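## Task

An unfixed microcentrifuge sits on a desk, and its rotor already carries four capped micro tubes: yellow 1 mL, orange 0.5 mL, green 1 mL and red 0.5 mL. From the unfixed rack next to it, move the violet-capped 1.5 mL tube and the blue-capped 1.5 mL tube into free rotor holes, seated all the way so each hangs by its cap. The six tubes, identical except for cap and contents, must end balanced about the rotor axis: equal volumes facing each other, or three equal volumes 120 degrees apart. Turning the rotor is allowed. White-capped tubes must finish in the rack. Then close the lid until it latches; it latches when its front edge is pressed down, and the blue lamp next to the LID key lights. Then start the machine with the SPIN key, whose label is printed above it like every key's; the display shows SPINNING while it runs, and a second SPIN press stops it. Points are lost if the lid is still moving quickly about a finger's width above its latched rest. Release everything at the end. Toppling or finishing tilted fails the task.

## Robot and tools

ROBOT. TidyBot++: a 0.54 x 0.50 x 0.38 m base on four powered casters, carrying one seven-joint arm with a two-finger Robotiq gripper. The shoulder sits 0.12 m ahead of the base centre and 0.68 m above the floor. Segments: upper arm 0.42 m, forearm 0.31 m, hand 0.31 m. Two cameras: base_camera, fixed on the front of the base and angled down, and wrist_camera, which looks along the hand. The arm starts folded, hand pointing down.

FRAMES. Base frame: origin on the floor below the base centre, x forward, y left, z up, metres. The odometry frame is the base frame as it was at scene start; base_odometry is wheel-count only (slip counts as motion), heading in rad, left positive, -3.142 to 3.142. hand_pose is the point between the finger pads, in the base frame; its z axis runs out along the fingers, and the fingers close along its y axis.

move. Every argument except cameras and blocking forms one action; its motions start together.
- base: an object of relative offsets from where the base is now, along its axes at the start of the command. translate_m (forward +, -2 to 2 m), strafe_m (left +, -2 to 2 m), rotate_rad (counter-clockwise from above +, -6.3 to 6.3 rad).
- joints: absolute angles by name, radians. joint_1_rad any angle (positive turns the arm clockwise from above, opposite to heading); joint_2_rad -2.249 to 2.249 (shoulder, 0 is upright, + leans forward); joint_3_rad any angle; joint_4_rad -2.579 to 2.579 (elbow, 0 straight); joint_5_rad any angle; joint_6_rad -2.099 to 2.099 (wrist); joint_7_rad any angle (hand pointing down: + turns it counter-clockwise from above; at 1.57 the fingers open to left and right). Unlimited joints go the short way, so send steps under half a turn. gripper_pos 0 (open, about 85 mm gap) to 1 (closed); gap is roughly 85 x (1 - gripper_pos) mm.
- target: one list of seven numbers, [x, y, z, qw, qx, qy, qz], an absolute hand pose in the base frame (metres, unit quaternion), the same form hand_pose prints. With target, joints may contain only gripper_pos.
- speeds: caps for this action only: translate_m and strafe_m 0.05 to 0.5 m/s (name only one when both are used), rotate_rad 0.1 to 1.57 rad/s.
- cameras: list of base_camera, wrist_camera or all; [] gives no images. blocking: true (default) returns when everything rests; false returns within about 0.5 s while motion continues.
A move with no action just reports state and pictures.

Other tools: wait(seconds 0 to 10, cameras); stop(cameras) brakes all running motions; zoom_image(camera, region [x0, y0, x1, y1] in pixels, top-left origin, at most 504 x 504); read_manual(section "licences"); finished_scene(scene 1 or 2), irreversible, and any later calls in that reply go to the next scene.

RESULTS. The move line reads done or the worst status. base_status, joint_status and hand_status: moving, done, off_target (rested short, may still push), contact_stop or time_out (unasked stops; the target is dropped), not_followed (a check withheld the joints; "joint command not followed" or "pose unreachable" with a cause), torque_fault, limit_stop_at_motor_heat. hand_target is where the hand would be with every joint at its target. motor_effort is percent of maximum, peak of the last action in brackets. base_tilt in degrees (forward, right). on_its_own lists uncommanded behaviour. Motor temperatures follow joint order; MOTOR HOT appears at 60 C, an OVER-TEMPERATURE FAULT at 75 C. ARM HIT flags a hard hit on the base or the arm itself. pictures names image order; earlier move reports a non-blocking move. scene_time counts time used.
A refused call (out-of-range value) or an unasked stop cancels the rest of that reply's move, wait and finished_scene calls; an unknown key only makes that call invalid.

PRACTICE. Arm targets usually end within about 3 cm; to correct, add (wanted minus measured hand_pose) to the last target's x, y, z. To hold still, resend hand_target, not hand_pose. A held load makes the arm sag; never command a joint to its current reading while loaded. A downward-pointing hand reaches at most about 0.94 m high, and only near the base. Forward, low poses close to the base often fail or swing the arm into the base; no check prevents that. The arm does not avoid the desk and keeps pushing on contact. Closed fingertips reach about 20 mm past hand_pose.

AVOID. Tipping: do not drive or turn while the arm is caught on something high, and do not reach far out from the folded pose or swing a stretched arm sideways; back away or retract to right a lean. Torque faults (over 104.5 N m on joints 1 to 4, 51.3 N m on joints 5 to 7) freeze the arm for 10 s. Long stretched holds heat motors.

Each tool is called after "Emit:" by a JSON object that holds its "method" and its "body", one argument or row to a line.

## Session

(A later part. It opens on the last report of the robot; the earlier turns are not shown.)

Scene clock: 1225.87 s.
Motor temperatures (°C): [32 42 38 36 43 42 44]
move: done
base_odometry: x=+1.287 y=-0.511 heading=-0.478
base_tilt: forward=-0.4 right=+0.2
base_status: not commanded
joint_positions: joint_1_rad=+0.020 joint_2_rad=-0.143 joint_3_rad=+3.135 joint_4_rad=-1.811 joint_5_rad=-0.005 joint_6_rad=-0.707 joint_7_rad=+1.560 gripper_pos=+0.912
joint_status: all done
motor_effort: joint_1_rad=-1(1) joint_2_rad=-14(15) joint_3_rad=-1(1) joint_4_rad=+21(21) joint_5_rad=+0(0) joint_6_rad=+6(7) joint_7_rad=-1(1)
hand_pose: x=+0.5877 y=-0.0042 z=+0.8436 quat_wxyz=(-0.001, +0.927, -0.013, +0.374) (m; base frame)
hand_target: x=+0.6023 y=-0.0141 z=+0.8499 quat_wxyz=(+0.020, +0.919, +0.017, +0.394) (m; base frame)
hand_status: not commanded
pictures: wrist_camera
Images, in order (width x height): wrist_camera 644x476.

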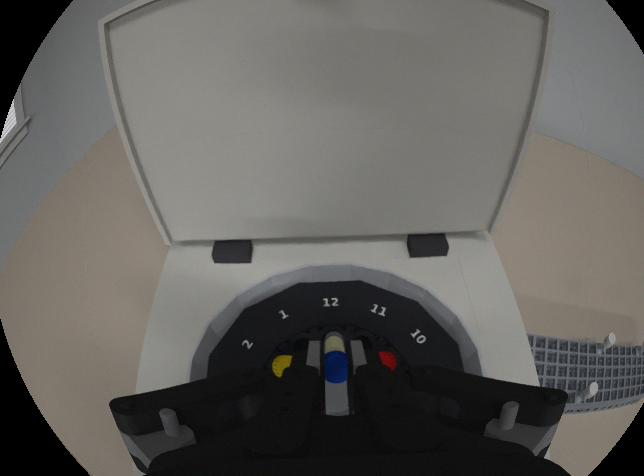

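Emit:
{"method": "zoom_image", "body": {
  "camera": "wrist_camera",
  "region": [304, 310, 364, 370]
}}

Scaled by 8.400.

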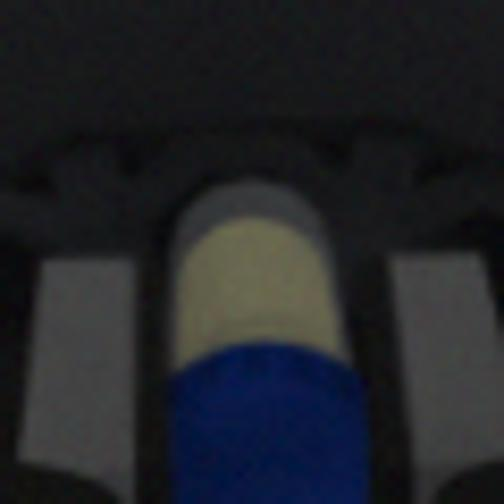

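Emit:
{"method": "move", "body": {
  "joints": {"joint_2_rad": -0.119, "joint_4_rad": -1.807},
  "cameras": ["wrist_camera"]
}}

Emit:
{"method": "zoom_image", "body": {
  "camera": "wrist_camera",
  "region": [276, 276, 396, 396]
}}

Scene clock: 1233.07 s.
Motor temperatures (°C): [32 42 38 36 43 42 44]
move: done
base_odometry: x=+1.287 y=-0.511 heading=-0.478
base_tilt: forward=-0.4 right=+0.2
base_status: not commanded
joint_positions: joint_1_rad=+0.020 joint_2_rad=-0.135 joint_3_rad=+3.135 joint_4_rad=-1.810 joint_5_rad=-0.005 joint_6_rad=-0.705 joint_7_rad=+1.560 gripper_pos=+0.912
joint_status: all done
motor_effort: joint_1_rad=+0(1) joint_2_rad=-14(15) joint_3_rad=+0(1) joint_4_rad=+20(21) joint_5_rad=+0(0) joint_6_rad=+6(7) joint_7_rad=+0(2)
hand_pose: x=+0.5897 y=-0.0043 z=+0.8405 quat_wxyz=(-0.001, +0.928, -0.013, +0.371) (m; base frame)
hand_target: x=+0.6051 y=-0.0142 z=+0.8468 quat_wxyz=(+0.020, +0.920, +0.017, +0.391) (m; base frame)
hand_status: not commanded
pictures: wrist_camera
Images, in order (width x height): wrist_camera 644x476.

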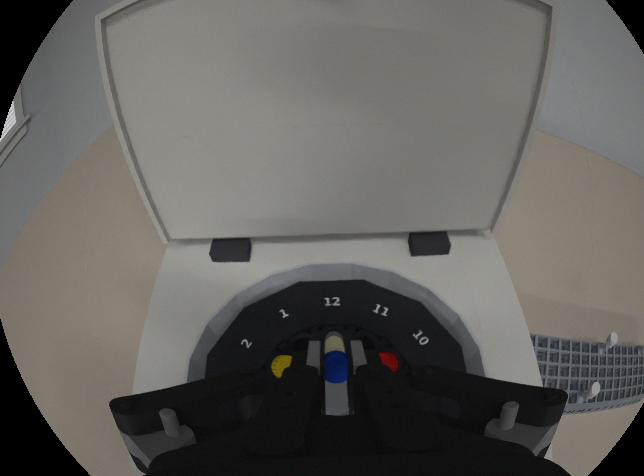

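Scaled by 4.200.

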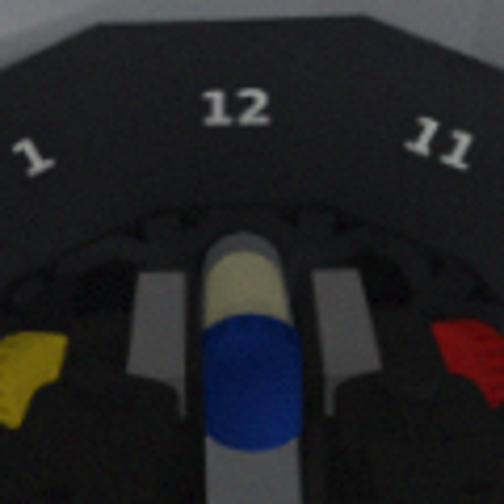

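Emit:
{"method": "move", "body": {
  "joints": {"joint_2_rad": -0.108, "joint_4_rad": -1.802},
  "cameras": ["wrist_camera"]
}}

Emit:
{"method": "zoom_image", "body": {
  "camera": "wrist_camera",
  "region": [276, 276, 396, 396]
}}

Scene clock: 1236.23 s.
Motor temperatures (°C): [32 41 38 36 43 42 44]
move: done
base_odometry: x=+1.287 y=-0.511 heading=-0.478
base_tilt: forward=-0.4 right=+0.2
base_status: not commanded
joint_positions: joint_1_rad=+0.020 joint_2_rad=-0.125 joint_3_rad=+3.135 joint_4_rad=-1.807 joint_5_rad=-0.005 joint_6_rad=-0.704 joint_7_rad=+1.560 gripper_pos=+0.912
joint_status: all done
motor_effort: joint_1_rad=-1(1) joint_2_rad=-14(15) joint_3_rad=+0(1) joint_4_rad=+20(21) joint_5_rad=+0(1) joint_6_rad=+6(6) joint_7_rad=+0(1)
hand_pose: x=+0.5925 y=-0.0043 z=+0.8379 quat_wxyz=(-0.001, +0.929, -0.013, +0.369) (m; base frame)
hand_target: x=+0.6082 y=-0.0143 z=+0.8441 quat_wxyz=(+0.020, +0.921, +0.017, +0.388) (m; base frame)
hand_status: not commanded
pictures: wrist_camera
Images, in order (width x height): wrist_camera 644x476.

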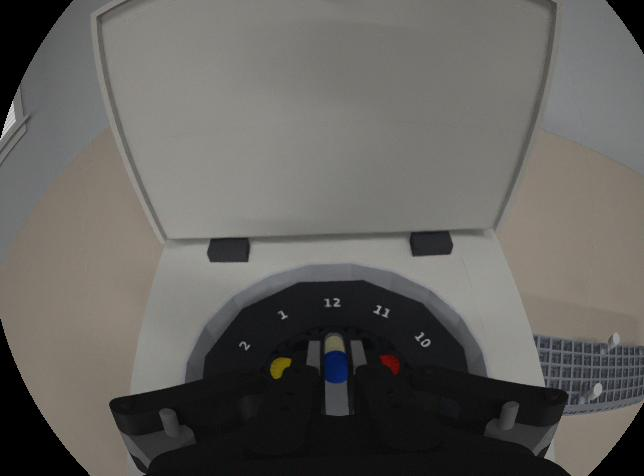

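Scaled by 4.200.

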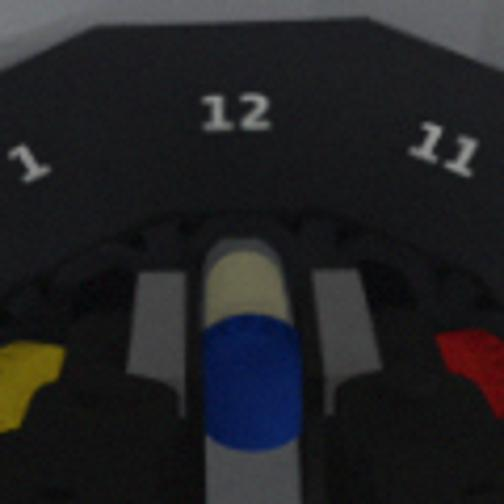

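Emit:
{"method": "move", "body": {
  "joints": {"joint_2_rad": -0.094, "joint_4_rad": -1.795},
  "cameras": []
}}

Emit:
{"method": "move", "body": {
  "joints": {"joint_2_rad": -0.082, "joint_4_rad": -1.790},
  "cameras": ["wrist_camera"]
}}

Emit:
{"method": "zoom_image", "body": {
  "camera": "wrist_camera",
  "region": [276, 276, 396, 396]
}}

Scene clock: 1240.77 s.
Motor temperatures (°C): [32 41 38 36 43 42 44]
move: done
base_odometry: x=+1.287 y=-0.511 heading=-0.478
base_tilt: forward=-0.4 right=+0.2
base_status: not commanded
joint_positions: joint_1_rad=+0.020 joint_2_rad=-0.111 joint_3_rad=+3.135 joint_4_rad=-1.801 joint_5_rad=-0.005 joint_6_rad=-0.703 joint_7_rad=+1.560 gripper_pos=+0.912
joint_status: all done
motor_effort: joint_1_rad=+0(1) joint_2_rad=-14(15) joint_3_rad=+0(1) joint_4_rad=+20(21) joint_5_rad=+0(0) joint_6_rad=+6(6) joint_7_rad=-1(1)
hand_pose: x=+0.5964 y=-0.0044 z=+0.8346 quat_wxyz=(-0.001, +0.931, -0.013, +0.366) (m; base frame)
hand_target: x=+0.6123 y=-0.0144 z=+0.8409 quat_wxyz=(+0.019, +0.923, +0.017, +0.385) (m; base frame)
hand_status: not commanded
pictures: none
No camera images: "cameras" was empty.

Scene clock: 1241.33 s.
Motor temperatures (°C): [32 41 38 36 43 42 44]
move: done
base_odometry: x=+1.287 y=-0.511 heading=-0.478
base_tilt: forward=-0.4 right=+0.2
base_status: not commanded
joint_positions: joint_1_rad=+0.020 joint_2_rad=-0.099 joint_3_rad=+3.135 joint_4_rad=-1.796 joint_5_rad=-0.005 joint_6_rad=-0.702 joint_7_rad=+1.560 gripper_pos=+0.912
joint_status: all done
motor_effort: joint_1_rad=-1(1) joint_2_rad=-15(15) joint_3_rad=+0(1) joint_4_rad=+20(21) joint_5_rad=+0(1) joint_6_rad=+5(7) joint_7_rad=-1(1)
hand_pose: x=+0.5998 y=-0.0045 z=+0.8318 quat_wxyz=(-0.001, +0.932, -0.013, +0.363) (m; base frame)
hand_target: x=+0.6155 y=-0.0145 z=+0.8376 quat_wxyz=(+0.019, +0.924, +0.017, +0.381) (m; base frame)
hand_status: not commanded
pictures: wrist_camera
Images, in order (width x height): wrist_camera 644x476.

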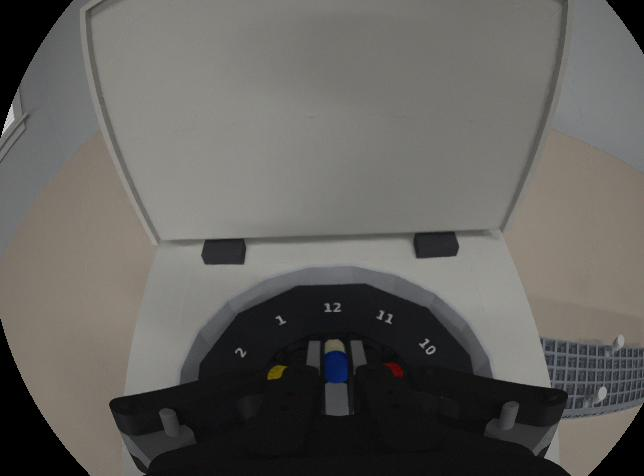

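Scaled by 4.200.

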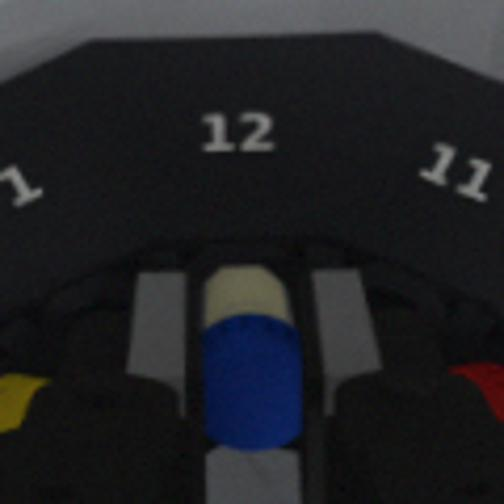

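Emit:
{"method": "move", "body": {
  "joints": {"joint_2_rad": -0.068, "joint_4_rad": -1.784},
  "cameras": ["wrist_camera"]
}}

Emit:
{"method": "zoom_image", "body": {
  "camera": "wrist_camera",
  "region": [276, 276, 396, 396]
}}

Scene clock: 1244.70 s.
Motor temperatures (°C): [32 41 38 36 43 42 44]
move: done
base_odometry: x=+1.287 y=-0.511 heading=-0.478
base_tilt: forward=-0.4 right=+0.2
base_status: not commanded
joint_positions: joint_1_rad=+0.020 joint_2_rad=-0.085 joint_3_rad=+3.135 joint_4_rad=-1.790 joint_5_rad=-0.005 joint_6_rad=-0.701 joint_7_rad=+1.560 gripper_pos=+0.912
joint_status: all done
motor_effort: joint_1_rad=+0(1) joint_2_rad=-15(17) joint_3_rad=+0(0) joint_4_rad=+20(20) joint_5_rad=+0(1) joint_6_rad=+6(7) joint_7_rad=-1(1)
hand_pose: x=+0.6034 y=-0.0045 z=+0.8282 quat_wxyz=(-0.001, +0.933, -0.013, +0.359) (m; base frame)
hand_target: x=+0.6192 y=-0.0147 z=+0.8339 quat_wxyz=(+0.019, +0.926, +0.017, +0.378) (m; base frame)
hand_status: not commanded
pictures: wrist_camera
Images, in order (width x height): wrist_camera 644x476.

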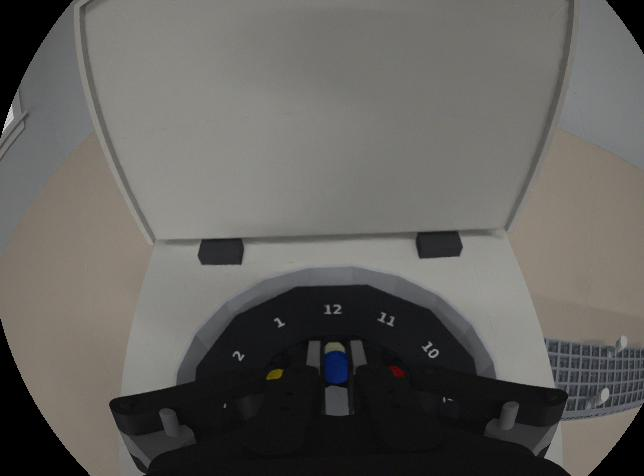

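Scaled by 4.200.

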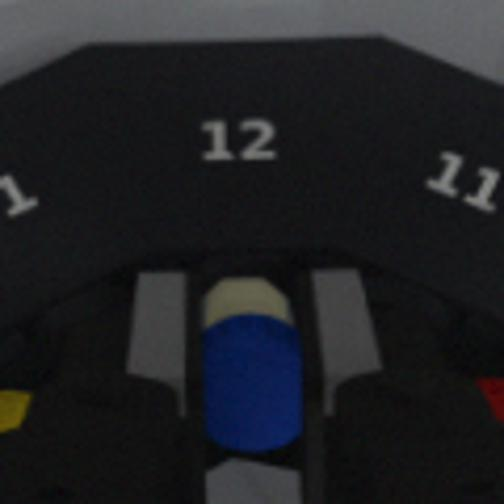

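Emit:
{"method": "move", "body": {
  "joints": {"gripper_pos": 0.84},
  "cameras": ["wrist_camera"]
}}

Emit:
{"method": "zoom_image", "body": {
  "camera": "wrist_camera",
  "region": [276, 276, 396, 396]
}}

Scene clock: 1247.33 s.
Motor temperatures (°C): [32 41 38 36 43 42 44]
move: done
base_odometry: x=+1.287 y=-0.511 heading=-0.478
base_tilt: forward=-0.4 right=+0.2
base_status: not commanded
joint_positions: joint_1_rad=+0.020 joint_2_rad=-0.082 joint_3_rad=+3.136 joint_4_rad=-1.784 joint_5_rad=-0.005 joint_6_rad=-0.700 joint_7_rad=+1.560 gripper_pos=+0.840
joint_status: all done
motor_effort: joint_1_rad=-1(2) joint_2_rad=-15(16) joint_3_rad=+0(2) joint_4_rad=+20(20) joint_5_rad=+0(2) joint_6_rad=+6(6) joint_7_rad=-1(1)
hand_pose: x=+0.6060 y=-0.0046 z=+0.8299 quat_wxyz=(-0.001, +0.932, -0.013, +0.361) (m; base frame)
hand_target: x=+0.6192 y=-0.0147 z=+0.8339 quat_wxyz=(+0.019, +0.926, +0.017, +0.378) (m; base frame)
hand_status: not commanded
pictures: wrist_camera
Images, in order (width x height): wrist_camera 644x476.

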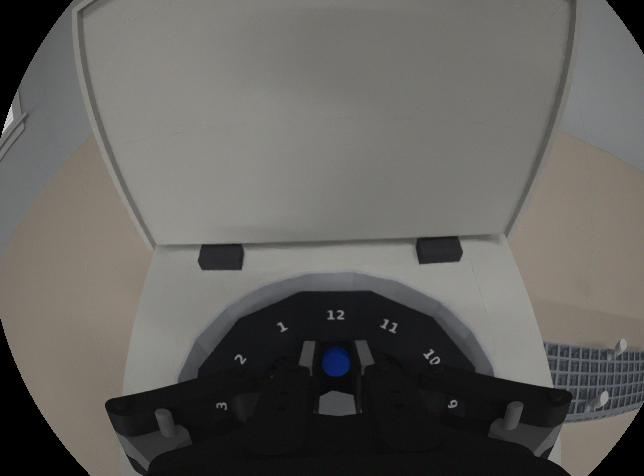

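Scaled by 4.200.

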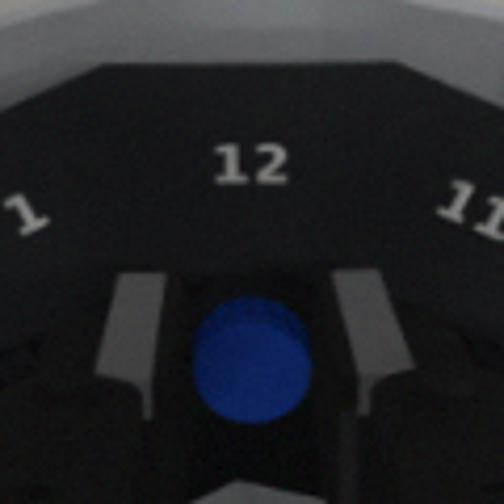

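Emit:
{"method": "move", "body": {
  "joints": {"joint_2_rad": -0.14, "joint_4_rad": -1.80},
  "cameras": []
}}

Emit:
{"method": "move", "body": {
  "joints": {"joint_2_rad": -0.17, "joint_4_rad": -1.755, "joint_6_rad": -0.88},
  "cameras": ["wrist_camera"]
}}

Emit:
{"method": "zoom_image", "body": {
  "camera": "wrist_camera",
  "region": [236, 256, 436, 436]
}}

Scene clock: 1252.93 s.
Motor temperatures (°C): [32 41 38 36 43 42 44]
move: done
base_odometry: x=+1.287 y=-0.511 heading=-0.478
base_tilt: forward=-0.4 right=+0.2
base_status: not commanded
joint_positions: joint_1_rad=+0.020 joint_2_rad=-0.128 joint_3_rad=+3.136 joint_4_rad=-1.788 joint_5_rad=-0.005 joint_6_rad=-0.700 joint_7_rad=+1.560 gripper_pos=+0.840
joint_status: all done
motor_effort: joint_1_rad=+0(1) joint_2_rad=-15(18) joint_3_rad=+0(1) joint_4_rad=+20(21) joint_5_rad=+0(1) joint_6_rad=+7(7) joint_7_rad=-1(2)
hand_pose: x=+0.5977 y=-0.0045 z=+0.8506 quat_wxyz=(-0.001, +0.924, -0.013, +0.381) (m; base frame)
hand_target: x=+0.6032 y=-0.0142 z=+0.8607 quat_wxyz=(+0.020, +0.915, +0.017, +0.403) (m; base frame)
hand_status: not commanded
pictures: none
No camera images: "cameras" was empty.

Scene clock: 1253.73 s.
Motor temperatures (°C): [32 41 38 36 43 42 44]
move: done
base_odometry: x=+1.287 y=-0.511 heading=-0.478
base_tilt: forward=-0.4 right=+0.2
base_status: not commanded
joint_positions: joint_1_rad=+0.020 joint_2_rad=-0.155 joint_3_rad=+3.136 joint_4_rad=-1.759 joint_5_rad=-0.005 joint_6_rad=-0.853 joint_7_rad=+1.560 gripper_pos=+0.840
joint_status: all done
motor_effort: joint_1_rad=-1(1) joint_2_rad=-13(16) joint_3_rad=+0(1) joint_4_rad=+20(21) joint_5_rad=+0(0) joint_6_rad=+6(7) joint_7_rad=-1(2)
hand_pose: x=+0.5651 y=-0.0038 z=+0.8459 quat_wxyz=(-0.001, +0.942, -0.013, +0.336) (m; base frame)
hand_target: x=+0.5569 y=-0.0127 z=+0.8493 quat_wxyz=(+0.017, +0.943, +0.018, +0.331) (m; base frame)
hand_status: not commanded
pictures: wrist_camera
Images, in order (width x height): wrist_camera 644x476.

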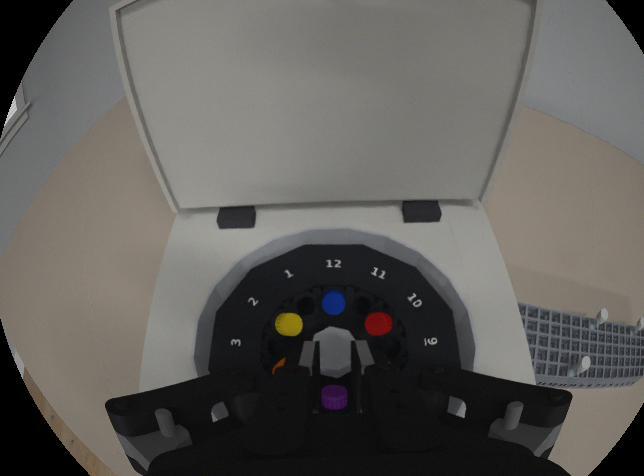

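Scaled by 2.520.

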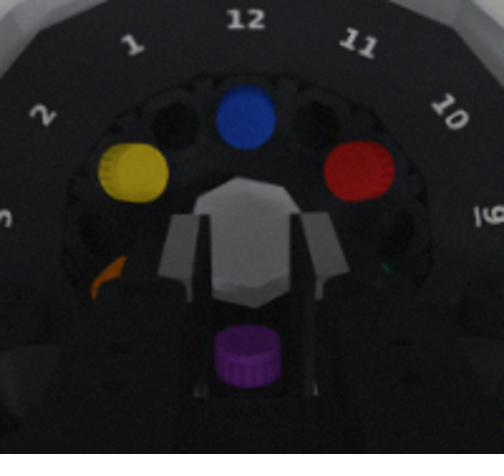

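Emit:
{"method": "move", "body": {
  "joints": {"joint_1_rad": 0.0, "joint_4_rad": -1.4, "joint_6_rad": -1.3, "gripper_pos": 1.0},
  "cameras": []
}}

Emit:
{"method": "move", "body": {
  "joints": {"joint_2_rad": 0.133, "joint_4_rad": -0.933, "joint_6_rad": -2.0},
  "cameras": ["wrist_camera"]
}}

Emit:
{"method": "zoom_image", "body": {
  "camera": "wrist_camera",
  "region": [236, 120, 456, 340]
}}

Scene clock: 1259.73 s.
Motor temperatures (°C): [32 41 38 36 43 42 44]
move: done
base_odometry: x=+1.287 y=-0.511 heading=-0.478
base_tilt: forward=-0.4 right=+0.2
base_status: not commanded
joint_positions: joint_1_rad=+0.020 joint_2_rad=-0.157 joint_3_rad=+3.136 joint_4_rad=-1.409 joint_5_rad=-0.005 joint_6_rad=-1.229 joint_7_rad=+1.560 gripper_pos=+0.999
joint_status: all done
motor_effort: joint_1_rad=+0(1) joint_2_rad=-12(14) joint_3_rad=+0(1) joint_4_rad=+19(23) joint_5_rad=+0(1) joint_6_rad=+6(7) joint_7_rad=+0(2)
hand_pose: x=+0.5428 y=-0.0031 z=+0.9502 quat_wxyz=(-0.001, +0.946, -0.012, +0.324) (m; base frame)
hand_target: x=+0.5228 y=+0.0013 z=+0.9467 quat_wxyz=(+0.010, +0.953, +0.033, +0.301) (m; base frame)
hand_status: not commanded
pictures: none
No camera images: "cameras" was empty.

Scene clock: 1261.77 s.
Motor temperatures (°C): [32 41 38 36 43 42 44]
move: done
base_odometry: x=+1.287 y=-0.511 heading=-0.478
base_tilt: forward=-0.4 right=+0.2
base_status: not commanded
joint_positions: joint_1_rad=+0.020 joint_2_rad=+0.123 joint_3_rad=+3.136 joint_4_rad=-0.945 joint_5_rad=-0.005 joint_6_rad=-1.931 joint_7_rad=+1.560 gripper_pos=+0.999
joint_status: all done
motor_effort: joint_1_rad=-1(1) joint_2_rad=-19(20) joint_3_rad=-1(1) joint_4_rad=+15(20) joint_5_rad=+0(0) joint_6_rad=+2(6) joint_7_rad=-1(1)
hand_pose: x=+0.4904 y=-0.0028 z=+0.9428 quat_wxyz=(-0.002, +0.997, -0.012, +0.071) (m; base frame)
hand_target: x=+0.4735 y=+0.0013 z=+0.9405 quat_wxyz=(+0.001, +0.999, +0.035, +0.038) (m; base frame)
hand_status: not commanded
pictures: wrist_camera
Images, in order (width x height): wrist_camera 644x476.

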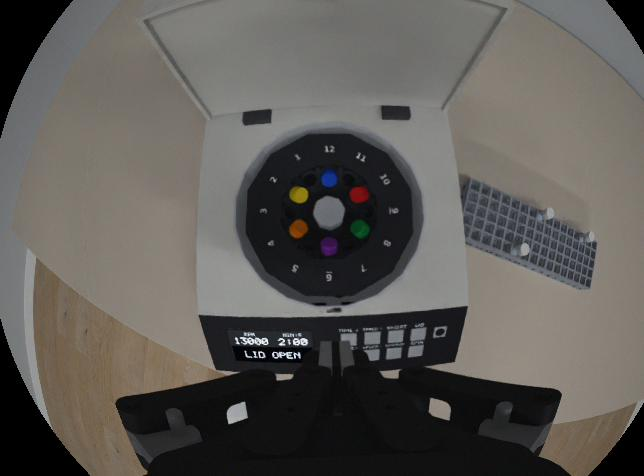

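Scaled by 2.291.

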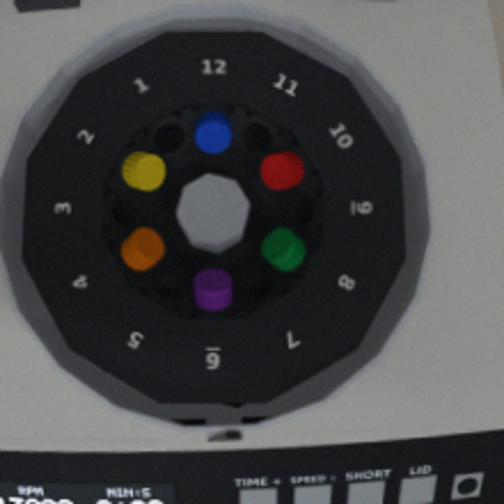

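Emit:
{"method": "move", "body": {
  "joints": {"joint_1_rad": -0.065, "joint_7_rad": -0.08, "gripper_pos": 0.18},
  "cameras": []
}}

Emit:
{"method": "move", "body": {
  "joints": {"joint_2_rad": 0.252, "joint_4_rad": -0.741, "joint_6_rad": -1.56},
  "cameras": ["wrist_camera"]
}}

Scene clock: 1287.57 s.
Motor temperatures (°C): [32 41 38 36 43 42 44]
move: done
base_odometry: x=+1.287 y=-0.511 heading=-0.478
base_tilt: forward=-0.4 right=+0.2
base_status: not commanded
joint_positions: joint_1_rad=-0.042 joint_2_rad=+0.123 joint_3_rad=+3.136 joint_4_rad=-0.944 joint_5_rad=-0.005 joint_6_rad=-1.935 joint_7_rad=-0.001 gripper_pos=+0.180
joint_status: all done
motor_effort: joint_1_rad=+0(1) joint_2_rad=-19(19) joint_3_rad=+0(1) joint_4_rad=+15(16) joint_5_rad=+0(1) joint_6_rad=+1(2) joint_7_rad=+0(2)
hand_pose: x=+0.4887 y=+0.0204 z=+0.9428 quat_wxyz=(-0.052, +0.722, -0.688, +0.046) (m; base frame)
hand_target: x=+0.4726 y=+0.0244 z=+0.9405 quat_wxyz=(-0.029, +0.701, -0.712, +0.025) (m; base frame)
hand_status: not commanded
pictures: none
No camera images: "cameras" was empty.

Scene clock: 1289.07 s.
Motor temperatures (°C): [32 41 38 36 43 42 44]
move: done
base_odometry: x=+1.287 y=-0.511 heading=-0.478
base_tilt: forward=-0.4 right=+0.2
base_status: not commanded
joint_positions: joint_1_rad=-0.042 joint_2_rad=+0.248 joint_3_rad=+3.136 joint_4_rad=-0.751 joint_5_rad=-0.005 joint_6_rad=-1.624 joint_7_rad=-0.001 gripper_pos=+0.180
joint_status: all done
motor_effort: joint_1_rad=-1(1) joint_2_rad=-24(26) joint_3_rad=+0(1) joint_4_rad=+17(17) joint_5_rad=+0(0) joint_6_rad=+5(5) joint_7_rad=-1(1)
hand_pose: x=+0.6401 y=+0.0274 z=+0.9893 quat_wxyz=(-0.188, +0.700, -0.667, +0.174) (m; base frame)
hand_target: x=+0.6588 y=+0.0365 z=+1.0021 quat_wxyz=(-0.219, +0.672, -0.682, +0.190) (m; base frame)
hand_status: not commanded
pictures: wrist_camera
Images, in order (width x height): wrist_camera 644x476.

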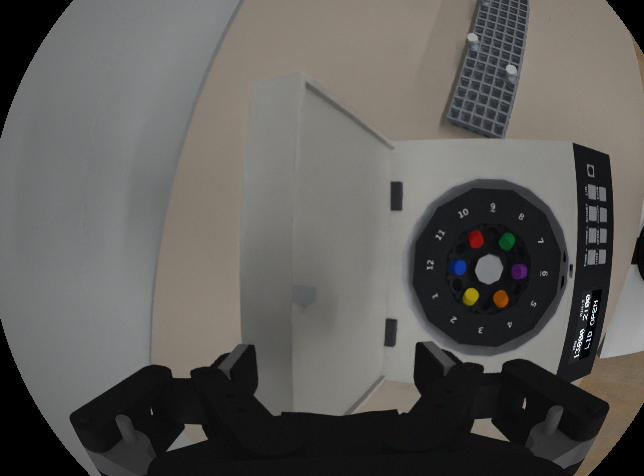

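Emit:
{"method": "move", "body": {
  "cameras": ["wrist_camera"]
}}

Emit:
{"method": "zoom_image", "body": {
  "camera": "wrist_camera",
  "region": [150, 0, 500, 476]
}}

Scene clock: 1309.73 s.
Motor temperatures (°C): [32 41 38 36 43 42 44]
base_odometry: x=+1.287 y=-0.511 heading=-0.478
base_tilt: forward=-0.4 right=+0.2
base_status: not commanded
joint_positions: joint_1_rad=-0.042 joint_2_rad=+0.248 joint_3_rad=+3.136 joint_4_rad=-0.751 joint_5_rad=-0.005 joint_6_rad=-1.622 joint_7_rad=-0.001 gripper_pos=+0.180
joint_status: all done
motor_effort: joint_1_rad=+0(1) joint_2_rad=-24(26) joint_3_rad=-1(1) joint_4_rad=+17(17) joint_5_rad=+0(0) joint_6_rad=+5(5) joint_7_rad=+0(1)
hand_pose: x=+0.6407 y=+0.0274 z=+0.9897 quat_wxyz=(-0.188, +0.699, -0.667, +0.175) (m; base frame)
hand_target: x=+0.6588 y=+0.0365 z=+1.0021 quat_wxyz=(-0.219, +0.672, -0.682, +0.190) (m; base frame)
hand_status: not commanded
pictures: wrist_camera
Images, in order (width x height): wrist_camera 644x476.

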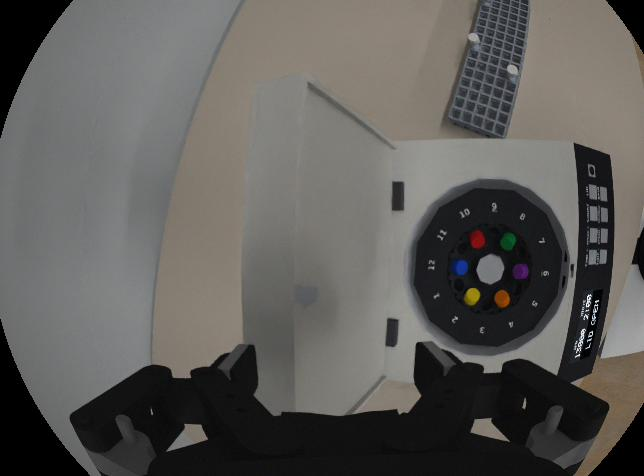

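Scaled by 1.059.

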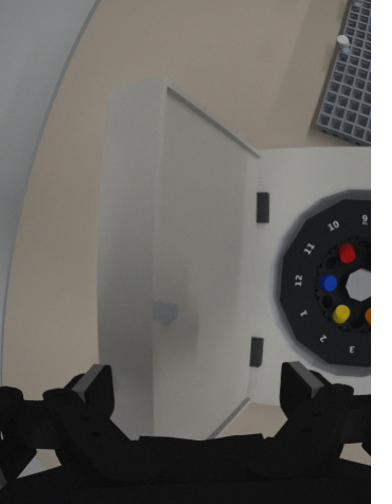

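Emit:
{"method": "move", "body": {
  "joints": {"joint_4_rad": -0.629},
  "cameras": []
}}

Emit:
{"method": "move", "body": {
  "joints": {"joint_2_rad": 0.353},
  "cameras": ["wrist_camera"]
}}

Scene clock: 1334.63 s.
Motor temperatures (°C): [32 41 38 37 43 42 44]
move: done
base_odometry: x=+1.287 y=-0.511 heading=-0.478
base_tilt: forward=-0.4 right=+0.2
base_status: not commanded
joint_positions: joint_1_rad=-0.042 joint_2_rad=+0.249 joint_3_rad=+3.136 joint_4_rad=-0.635 joint_5_rad=-0.005 joint_6_rad=-1.620 joint_7_rad=-0.001 gripper_pos=+0.180
joint_status: all done
motor_effort: joint_1_rad=+0(1) joint_2_rad=-24(25) joint_3_rad=+0(1) joint_4_rad=+16(18) joint_5_rad=+0(0) joint_6_rad=+5(6) joint_7_rad=+0(2)
hand_pose: x=+0.6501 y=+0.0278 z=+1.0387 quat_wxyz=(-0.229, +0.687, -0.655, +0.214) (m; base frame)
hand_target: x=+0.6658 y=+0.0369 z=+1.0514 quat_wxyz=(-0.260, +0.659, -0.669, +0.224) (m; base frame)
hand_status: not commanded
pictures: none
No camera images: "cameras" was empty.

Scene clock: 1335.67 s.
Motor temperatures (°C): [32 41 38 37 43 42 44]
move: done
base_odometry: x=+1.287 y=-0.511 heading=-0.478
base_tilt: forward=-0.4 right=+0.2
base_status: not commanded
joint_positions: joint_1_rad=-0.042 joint_2_rad=+0.360 joint_3_rad=+3.136 joint_4_rad=-0.632 joint_5_rad=-0.005 joint_6_rad=-1.620 joint_7_rad=-0.001 gripper_pos=+0.180
joint_status: all done
motor_effort: joint_1_rad=+0(1) joint_2_rad=-29(32) joint_3_rad=-1(1) joint_4_rad=+16(18) joint_5_rad=+0(0) joint_6_rad=+4(6) joint_7_rad=-1(1)
hand_pose: x=+0.6867 y=+0.0293 z=+0.9787 quat_wxyz=(-0.192, +0.699, -0.666, +0.178) (m; base frame)
hand_target: x=+0.7002 y=+0.0392 z=+0.9942 quat_wxyz=(-0.223, +0.670, -0.681, +0.193) (m; base frame)
hand_status: not commanded
pictures: wrist_camera
Images, in order (width x height): wrist_camera 644x476.

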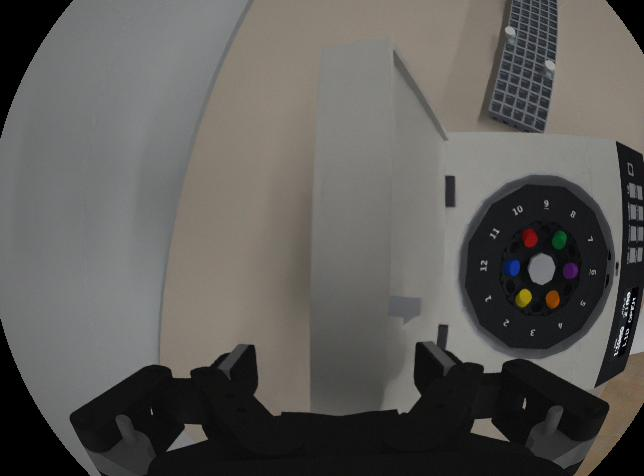

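Emit:
{"method": "move", "body": {
  "joints": {"joint_2_rad": 0.327, "joint_4_rad": -0.727, "joint_6_rad": -1.496},
  "cameras": ["wrist_camera"]
}}

Scene clock: 1347.37 s.
Motor temperatures (°C): [32 41 38 36 43 42 44]
move: done
base_odometry: x=+1.287 y=-0.511 heading=-0.478
base_tilt: forward=-0.4 right=+0.2
base_status: not commanded
joint_positions: joint_1_rad=-0.042 joint_2_rad=+0.348 joint_3_rad=+3.136 joint_4_rad=-0.712 joint_5_rad=-0.005 joint_6_rad=-1.560 joint_7_rad=-0.001 gripper_pos=+0.180
joint_status: all done
motor_effort: joint_1_rad=-1(1) joint_2_rad=-28(30) joint_3_rad=-1(2) joint_4_rad=+17(18) joint_5_rad=+0(1) joint_6_rad=+4(6) joint_7_rad=-1(1)
hand_pose: x=+0.6908 y=+0.0296 z=+0.9609 quat_wxyz=(-0.189, +0.699, -0.667, +0.175) (m; base frame)
hand_target: x=+0.6997 y=+0.0392 z=+0.9772 quat_wxyz=(-0.221, +0.671, -0.681, +0.191) (m; base frame)
hand_status: not commanded
pictures: wrist_camera
Images, in order (width x height): wrist_camera 644x476.

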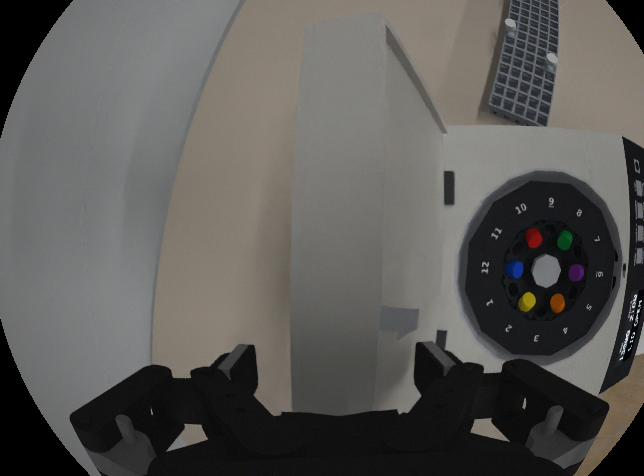

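Emit:
{"method": "move", "body": {
  "joints": {"gripper_pos": 0.42},
  "cameras": ["wrist_camera"]
}}

Emit:
{"method": "zoom_image", "body": {
  "camera": "wrist_camera",
  "region": [180, 200, 500, 450]
}}

Scene clock: 1352.50 s.
Motor temperatures (°C): [32 41 38 36 43 42 44]
move: done
base_odometry: x=+1.287 y=-0.511 heading=-0.478
base_tilt: forward=-0.4 right=+0.2
base_status: not commanded
joint_positions: joint_1_rad=-0.042 joint_2_rad=+0.335 joint_3_rad=+3.136 joint_4_rad=-0.728 joint_5_rad=-0.005 joint_6_rad=-1.563 joint_7_rad=-0.001 gripper_pos=+0.420
joint_status: all done
motor_effort: joint_1_rad=-1(1) joint_2_rad=-27(28) joint_3_rad=-1(1) joint_4_rad=+20(22) joint_5_rad=+0(1) joint_6_rad=+10(18) joint_7_rad=-1(1)
hand_pose: x=+0.6847 y=+0.0294 z=+0.9612 quat_wxyz=(-0.187, +0.700, -0.667, +0.173) (m; base frame)
hand_target: x=+0.6997 y=+0.0392 z=+0.9772 quat_wxyz=(-0.221, +0.671, -0.681, +0.191) (m; base frame)
hand_status: not commanded
pictures: wrist_camera
Images, in order (width x height): wrist_camera 644x476.

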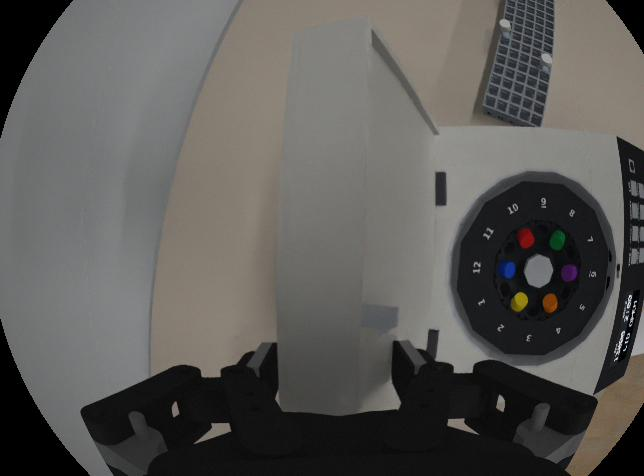

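Scaled by 1.575.

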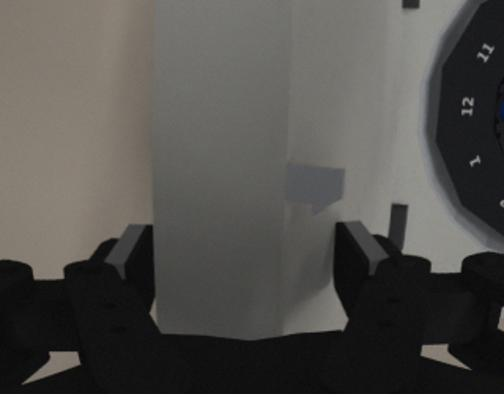

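Emit:
{"method": "move", "body": {
  "joints": {"gripper_pos": 0.35},
  "cameras": []
}}

Emit:
{"method": "move", "body": {
  "joints": {"joint_2_rad": 0.235, "joint_4_rad": -0.874, "joint_6_rad": -1.402},
  "cameras": ["wrist_camera"]
}}

Scene clock: 1376.40 s.
Motor temperatures (°C): [32 42 38 36 43 42 44]
move: done
base_odometry: x=+1.287 y=-0.511 heading=-0.478
base_tilt: forward=-0.4 right=+0.2
base_status: not commanded
joint_positions: joint_1_rad=-0.042 joint_2_rad=+0.335 joint_3_rad=+3.136 joint_4_rad=-0.728 joint_5_rad=-0.005 joint_6_rad=-1.553 joint_7_rad=-0.001 gripper_pos=+0.350
joint_status: all done
motor_effort: joint_1_rad=-1(1) joint_2_rad=-26(28) joint_3_rad=+0(1) joint_4_rad=+19(20) joint_5_rad=+0(1) joint_6_rad=+9(9) joint_7_rad=-1(1)
hand_pose: x=+0.6874 y=+0.0296 z=+0.9627 quat_wxyz=(-0.190, +0.699, -0.666, +0.177) (m; base frame)
hand_target: x=+0.6997 y=+0.0392 z=+0.9772 quat_wxyz=(-0.221, +0.671, -0.681, +0.191) (m; base frame)
hand_status: not commanded
pictures: none
No camera images: "cameras" was empty.

Scene clock: 1377.47 s.
Motor temperatures (°C): [32 42 38 36 43 42 44]
move: done
base_odometry: x=+1.287 y=-0.511 heading=-0.478
base_tilt: forward=-0.4 right=+0.2
base_status: not commanded
joint_positions: joint_1_rad=-0.042 joint_2_rad=+0.255 joint_3_rad=+3.136 joint_4_rad=-0.855 joint_5_rad=-0.005 joint_6_rad=-1.463 joint_7_rad=-0.001 gripper_pos=+0.350
joint_status: all done
motor_effort: joint_1_rad=-1(1) joint_2_rad=-25(28) joint_3_rad=-1(1) joint_4_rad=+17(19) joint_5_rad=+0(1) joint_6_rad=+5(10) joint_7_rad=-1(1)
hand_pose: x=+0.6734 y=+0.0292 z=+0.9665 quat_wxyz=(-0.205, +0.695, -0.662, +0.191) (m; base frame)
hand_target: x=+0.6807 y=+0.0379 z=+0.9796 quat_wxyz=(-0.235, +0.667, -0.677, +0.203) (m; base frame)
hand_status: not commanded
pictures: wrist_camera
Images, in order (width x height): wrist_camera 644x476.

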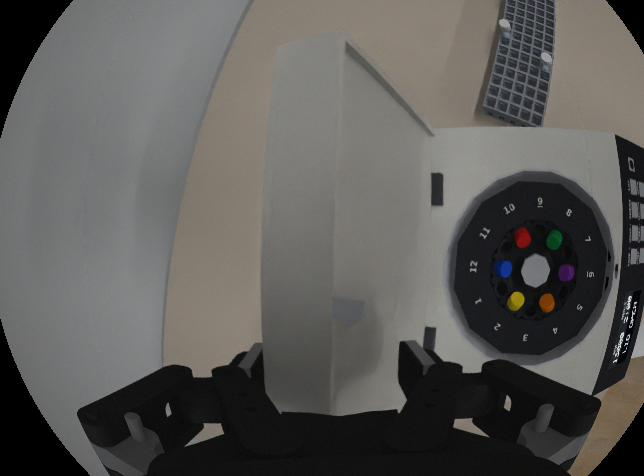

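Emit:
{"method": "move", "body": {
  "joints": {"joint_2_rad": 0.166, "joint_4_rad": -0.99, "joint_6_rad": -1.318},
  "cameras": ["wrist_camera"]
}}

Scene clock: 1380.60 s.
Motor temperatures (°C): [32 42 38 36 43 42 44]
move: done
base_odometry: x=+1.287 y=-0.511 heading=-0.478
base_tilt: forward=-0.4 right=+0.2
base_status: not commanded
joint_positions: joint_1_rad=-0.043 joint_2_rad=+0.187 joint_3_rad=+3.136 joint_4_rad=-0.966 joint_5_rad=-0.005 joint_6_rad=-1.373 joint_7_rad=-0.001 gripper_pos=+0.350
joint_status: all done
motor_effort: joint_1_rad=-1(1) joint_2_rad=-24(27) joint_3_rad=-1(1) joint_4_rad=+17(18) joint_5_rad=+1(1) joint_6_rad=+4(5) joint_7_rad=-1(1)
hand_pose: x=+0.6634 y=+0.0290 z=+0.9682 quat_wxyz=(-0.221, +0.690, -0.658, +0.206) (m; base frame)
hand_target: x=+0.6677 y=+0.0371 z=+0.9790 quat_wxyz=(-0.248, +0.663, -0.673, +0.214) (m; base frame)
hand_status: not commanded
pictures: wrist_camera
Images, in order (width x height): wrist_camera 644x476.

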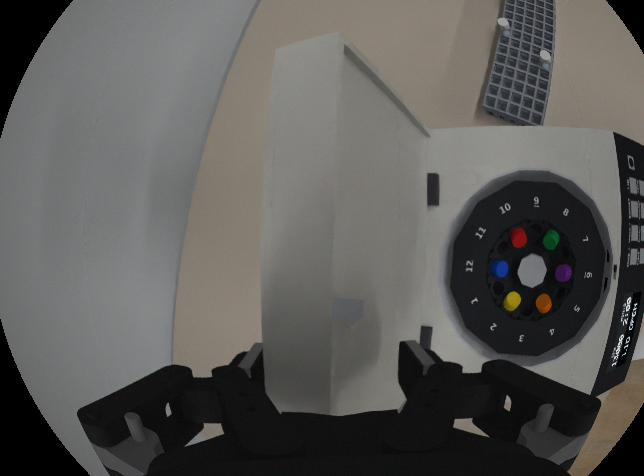

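Emit:
{"method": "move", "body": {
  "joints": {"joint_2_rad": 0.102, "joint_4_rad": -1.1, "joint_6_rad": -1.237},
  "cameras": ["wrist_camera"]
}}

Scene clock: 1383.23 s.
Motor temperatures (°C): [32 42 38 36 43 42 44]
move: done
base_odometry: x=+1.287 y=-0.511 heading=-0.478
base_tilt: forward=-0.4 right=+0.2
base_status: not commanded
joint_positions: joint_1_rad=-0.043 joint_2_rad=+0.120 joint_3_rad=+3.136 joint_4_rad=-1.075 joint_5_rad=-0.005 joint_6_rad=-1.293 joint_7_rad=-0.001 gripper_pos=+0.350
joint_status: all done
motor_effort: joint_1_rad=-1(1) joint_2_rad=-21(24) joint_3_rad=+0(1) joint_4_rad=+18(18) joint_5_rad=+0(1) joint_6_rad=+4(4) joint_7_rad=+0(1)
hand_pose: x=+0.6502 y=+0.0289 z=+0.9678 quat_wxyz=(-0.235, +0.686, -0.653, +0.219) (m; base frame)
hand_target: x=+0.6550 y=+0.0362 z=+0.9761 quat_wxyz=(-0.260, +0.659, -0.669, +0.225) (m; base frame)
hand_status: not commanded
pictures: wrist_camera
Images, in order (width x height): wrist_camera 644x476.

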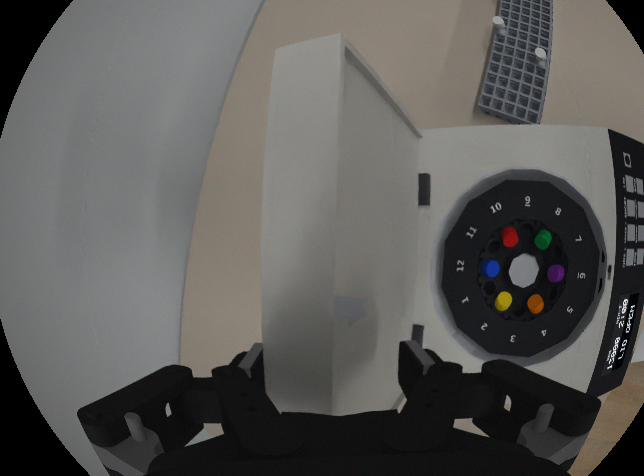

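Emit:
{"method": "move", "body": {
  "joints": {"joint_2_rad": 0.046, "joint_4_rad": -1.197, "joint_6_rad": -1.164},
  "cameras": ["wrist_camera"]
}}

Emit:
{"method": "move", "body": {
  "joints": {"joint_2_rad": -0.008, "joint_4_rad": -1.289, "joint_6_rad": -1.093},
  "cameras": ["wrist_camera", "base_camera"]
}}

Scene clock: 1386.90 s.
Motor temperatures (°C): [32 42 38 36 43 42 44]
move: done
base_odometry: x=+1.287 y=-0.511 heading=-0.478
base_tilt: forward=-0.4 right=+0.2
base_status: not commanded
joint_positions: joint_1_rad=-0.044 joint_2_rad=+0.061 joint_3_rad=+3.136 joint_4_rad=-1.171 joint_5_rad=-0.005 joint_6_rad=-1.218 joint_7_rad=-0.001 gripper_pos=+0.350
joint_status: all done
motor_effort: joint_1_rad=-1(1) joint_2_rad=-19(22) joint_3_rad=-1(1) joint_4_rad=+18(18) joint_5_rad=+0(1) joint_6_rad=+4(5) joint_7_rad=-1(1)
hand_pose: x=+0.6388 y=+0.0288 z=+0.9662 quat_wxyz=(-0.247, +0.681, -0.649, +0.231) (m; base frame)
hand_target: x=+0.6434 y=+0.0355 z=+0.9723 quat_wxyz=(-0.272, +0.655, -0.665, +0.235) (m; base frame)
hand_status: not commanded
pictures: wrist_camera
Images, in order (width x height): wrist_camera 644x476.

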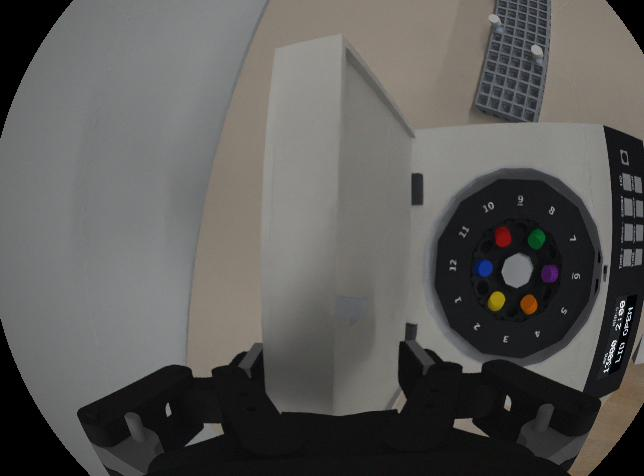

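Scene clock: 1387.80 s.
Motor temperatures (°C): [32 42 38 36 43 42 44]
move: done
base_odometry: x=+1.287 y=-0.511 heading=-0.478
base_tilt: forward=-0.4 right=+0.2
base_status: not commanded
joint_positions: joint_1_rad=-0.044 joint_2_rad=+0.006 joint_3_rad=+3.136 joint_4_rad=-1.263 joint_5_rad=-0.005 joint_6_rad=-1.147 joint_7_rad=-0.001 gripper_pos=+0.350
joint_status: all done
motor_effort: joint_1_rad=-1(1) joint_2_rad=-17(20) joint_3_rad=+0(1) joint_4_rad=+18(19) joint_5_rad=+0(1) joint_6_rad=+5(6) joint_7_rad=+0(1)
hand_pose: x=+0.6272 y=+0.0284 z=+0.9631 quat_wxyz=(-0.259, +0.677, -0.645, +0.243) (m; base frame)
hand_target: x=+0.6319 y=+0.0347 z=+0.9684 quat_wxyz=(-0.283, +0.651, -0.661, +0.245) (m; base frame)
hand_status: not commanded
pictures: base_camera, wrist_camera
Images, in order (width x height): base_camera 644x364, wrist_camera 644x476.

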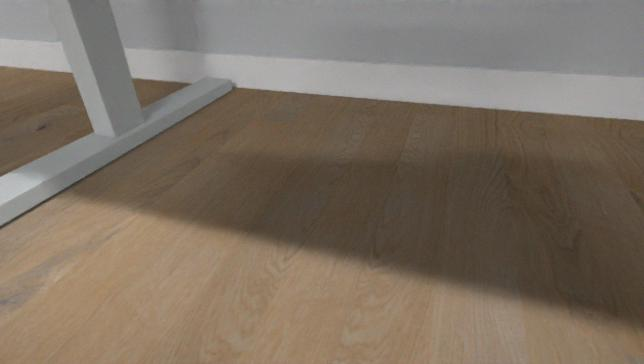

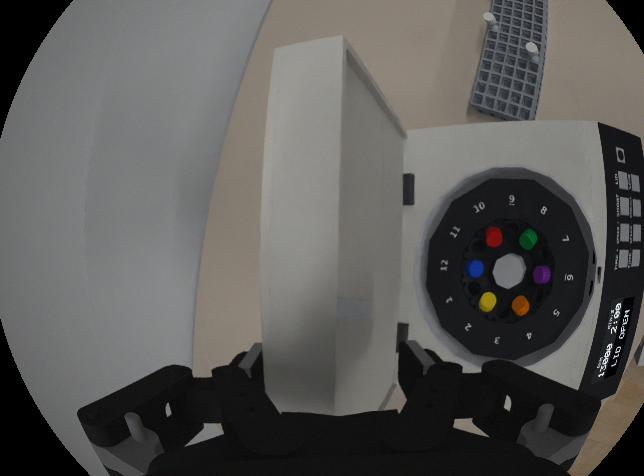

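Emit:
{"method": "move", "body": {
  "joints": {"joint_2_rad": -0.053, "joint_4_rad": -1.38, "joint_6_rad": -1.034},
  "cameras": ["wrist_camera"]
}}

Emit:
{"method": "move", "body": {
  "joints": {"joint_2_rad": -0.102, "joint_4_rad": -1.466, "joint_6_rad": -0.962},
  "cameras": ["wrist_camera"]
}}

Scene clock: 1396.13 s.
Motor temperatures (°C): [32 42 38 36 43 42 44]
move: done
base_odometry: x=+1.287 y=-0.511 heading=-0.478
base_tilt: forward=-0.4 right=+0.2
base_status: not commanded
joint_positions: joint_1_rad=-0.044 joint_2_rad=-0.039 joint_3_rad=+3.136 joint_4_rad=-1.355 joint_5_rad=-0.005 joint_6_rad=-1.090 joint_7_rad=-0.001 gripper_pos=+0.350
joint_status: all done
motor_effort: joint_1_rad=-1(1) joint_2_rad=-16(18) joint_3_rad=+0(1) joint_4_rad=+18(19) joint_5_rad=+0(1) joint_6_rad=+5(6) joint_7_rad=+0(2)
hand_pose: x=+0.6150 y=+0.0278 z=+0.9506 quat_wxyz=(-0.262, +0.676, -0.644, +0.246) (m; base frame)
hand_target: x=+0.6197 y=+0.0339 z=+0.9567 quat_wxyz=(-0.288, +0.649, -0.659, +0.249) (m; base frame)
hand_status: not commanded
pictures: wrist_camera
Images, in order (width x height): wrist_camera 644x476.

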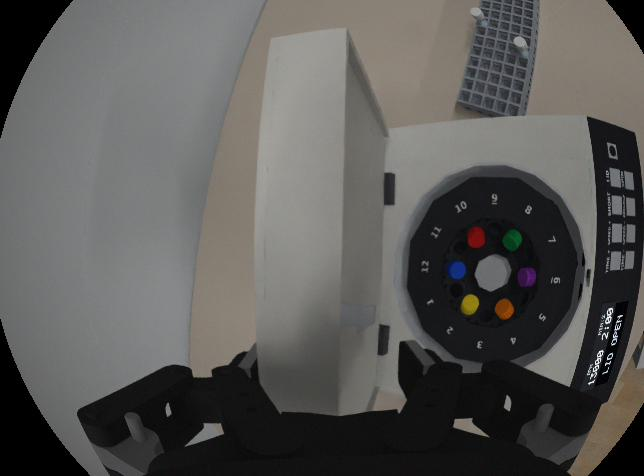

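Scene clock: 1397.00 s.
Motor temperatures (°C): [32 42 38 36 43 42 44]
move: done
base_odometry: x=+1.287 y=-0.511 heading=-0.478
base_tilt: forward=-0.4 right=+0.2
base_status: not commanded
joint_positions: joint_1_rad=-0.045 joint_2_rad=-0.087 joint_3_rad=+3.136 joint_4_rad=-1.443 joint_5_rad=-0.005 joint_6_rad=-1.020 joint_7_rad=-0.001 gripper_pos=+0.350
joint_status: all done
motor_effort: joint_1_rad=-1(1) joint_2_rad=-15(17) joint_3_rad=-1(1) joint_4_rad=+19(20) joint_5_rad=+0(1) joint_6_rad=+6(6) joint_7_rad=-1(1)
hand_pose: x=+0.6044 y=+0.0273 z=+0.9432 quat_wxyz=(-0.272, +0.672, -0.640, +0.255) (m; base frame)
hand_target: x=+0.6094 y=+0.0333 z=+0.9516 quat_wxyz=(-0.300, +0.644, -0.654, +0.259) (m; base frame)
hand_status: not commanded
pictures: wrist_camera
Images, in order (width x height): wrist_camera 644x476.

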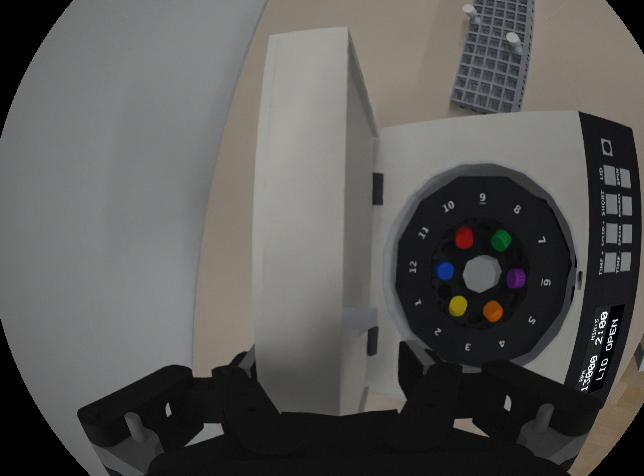

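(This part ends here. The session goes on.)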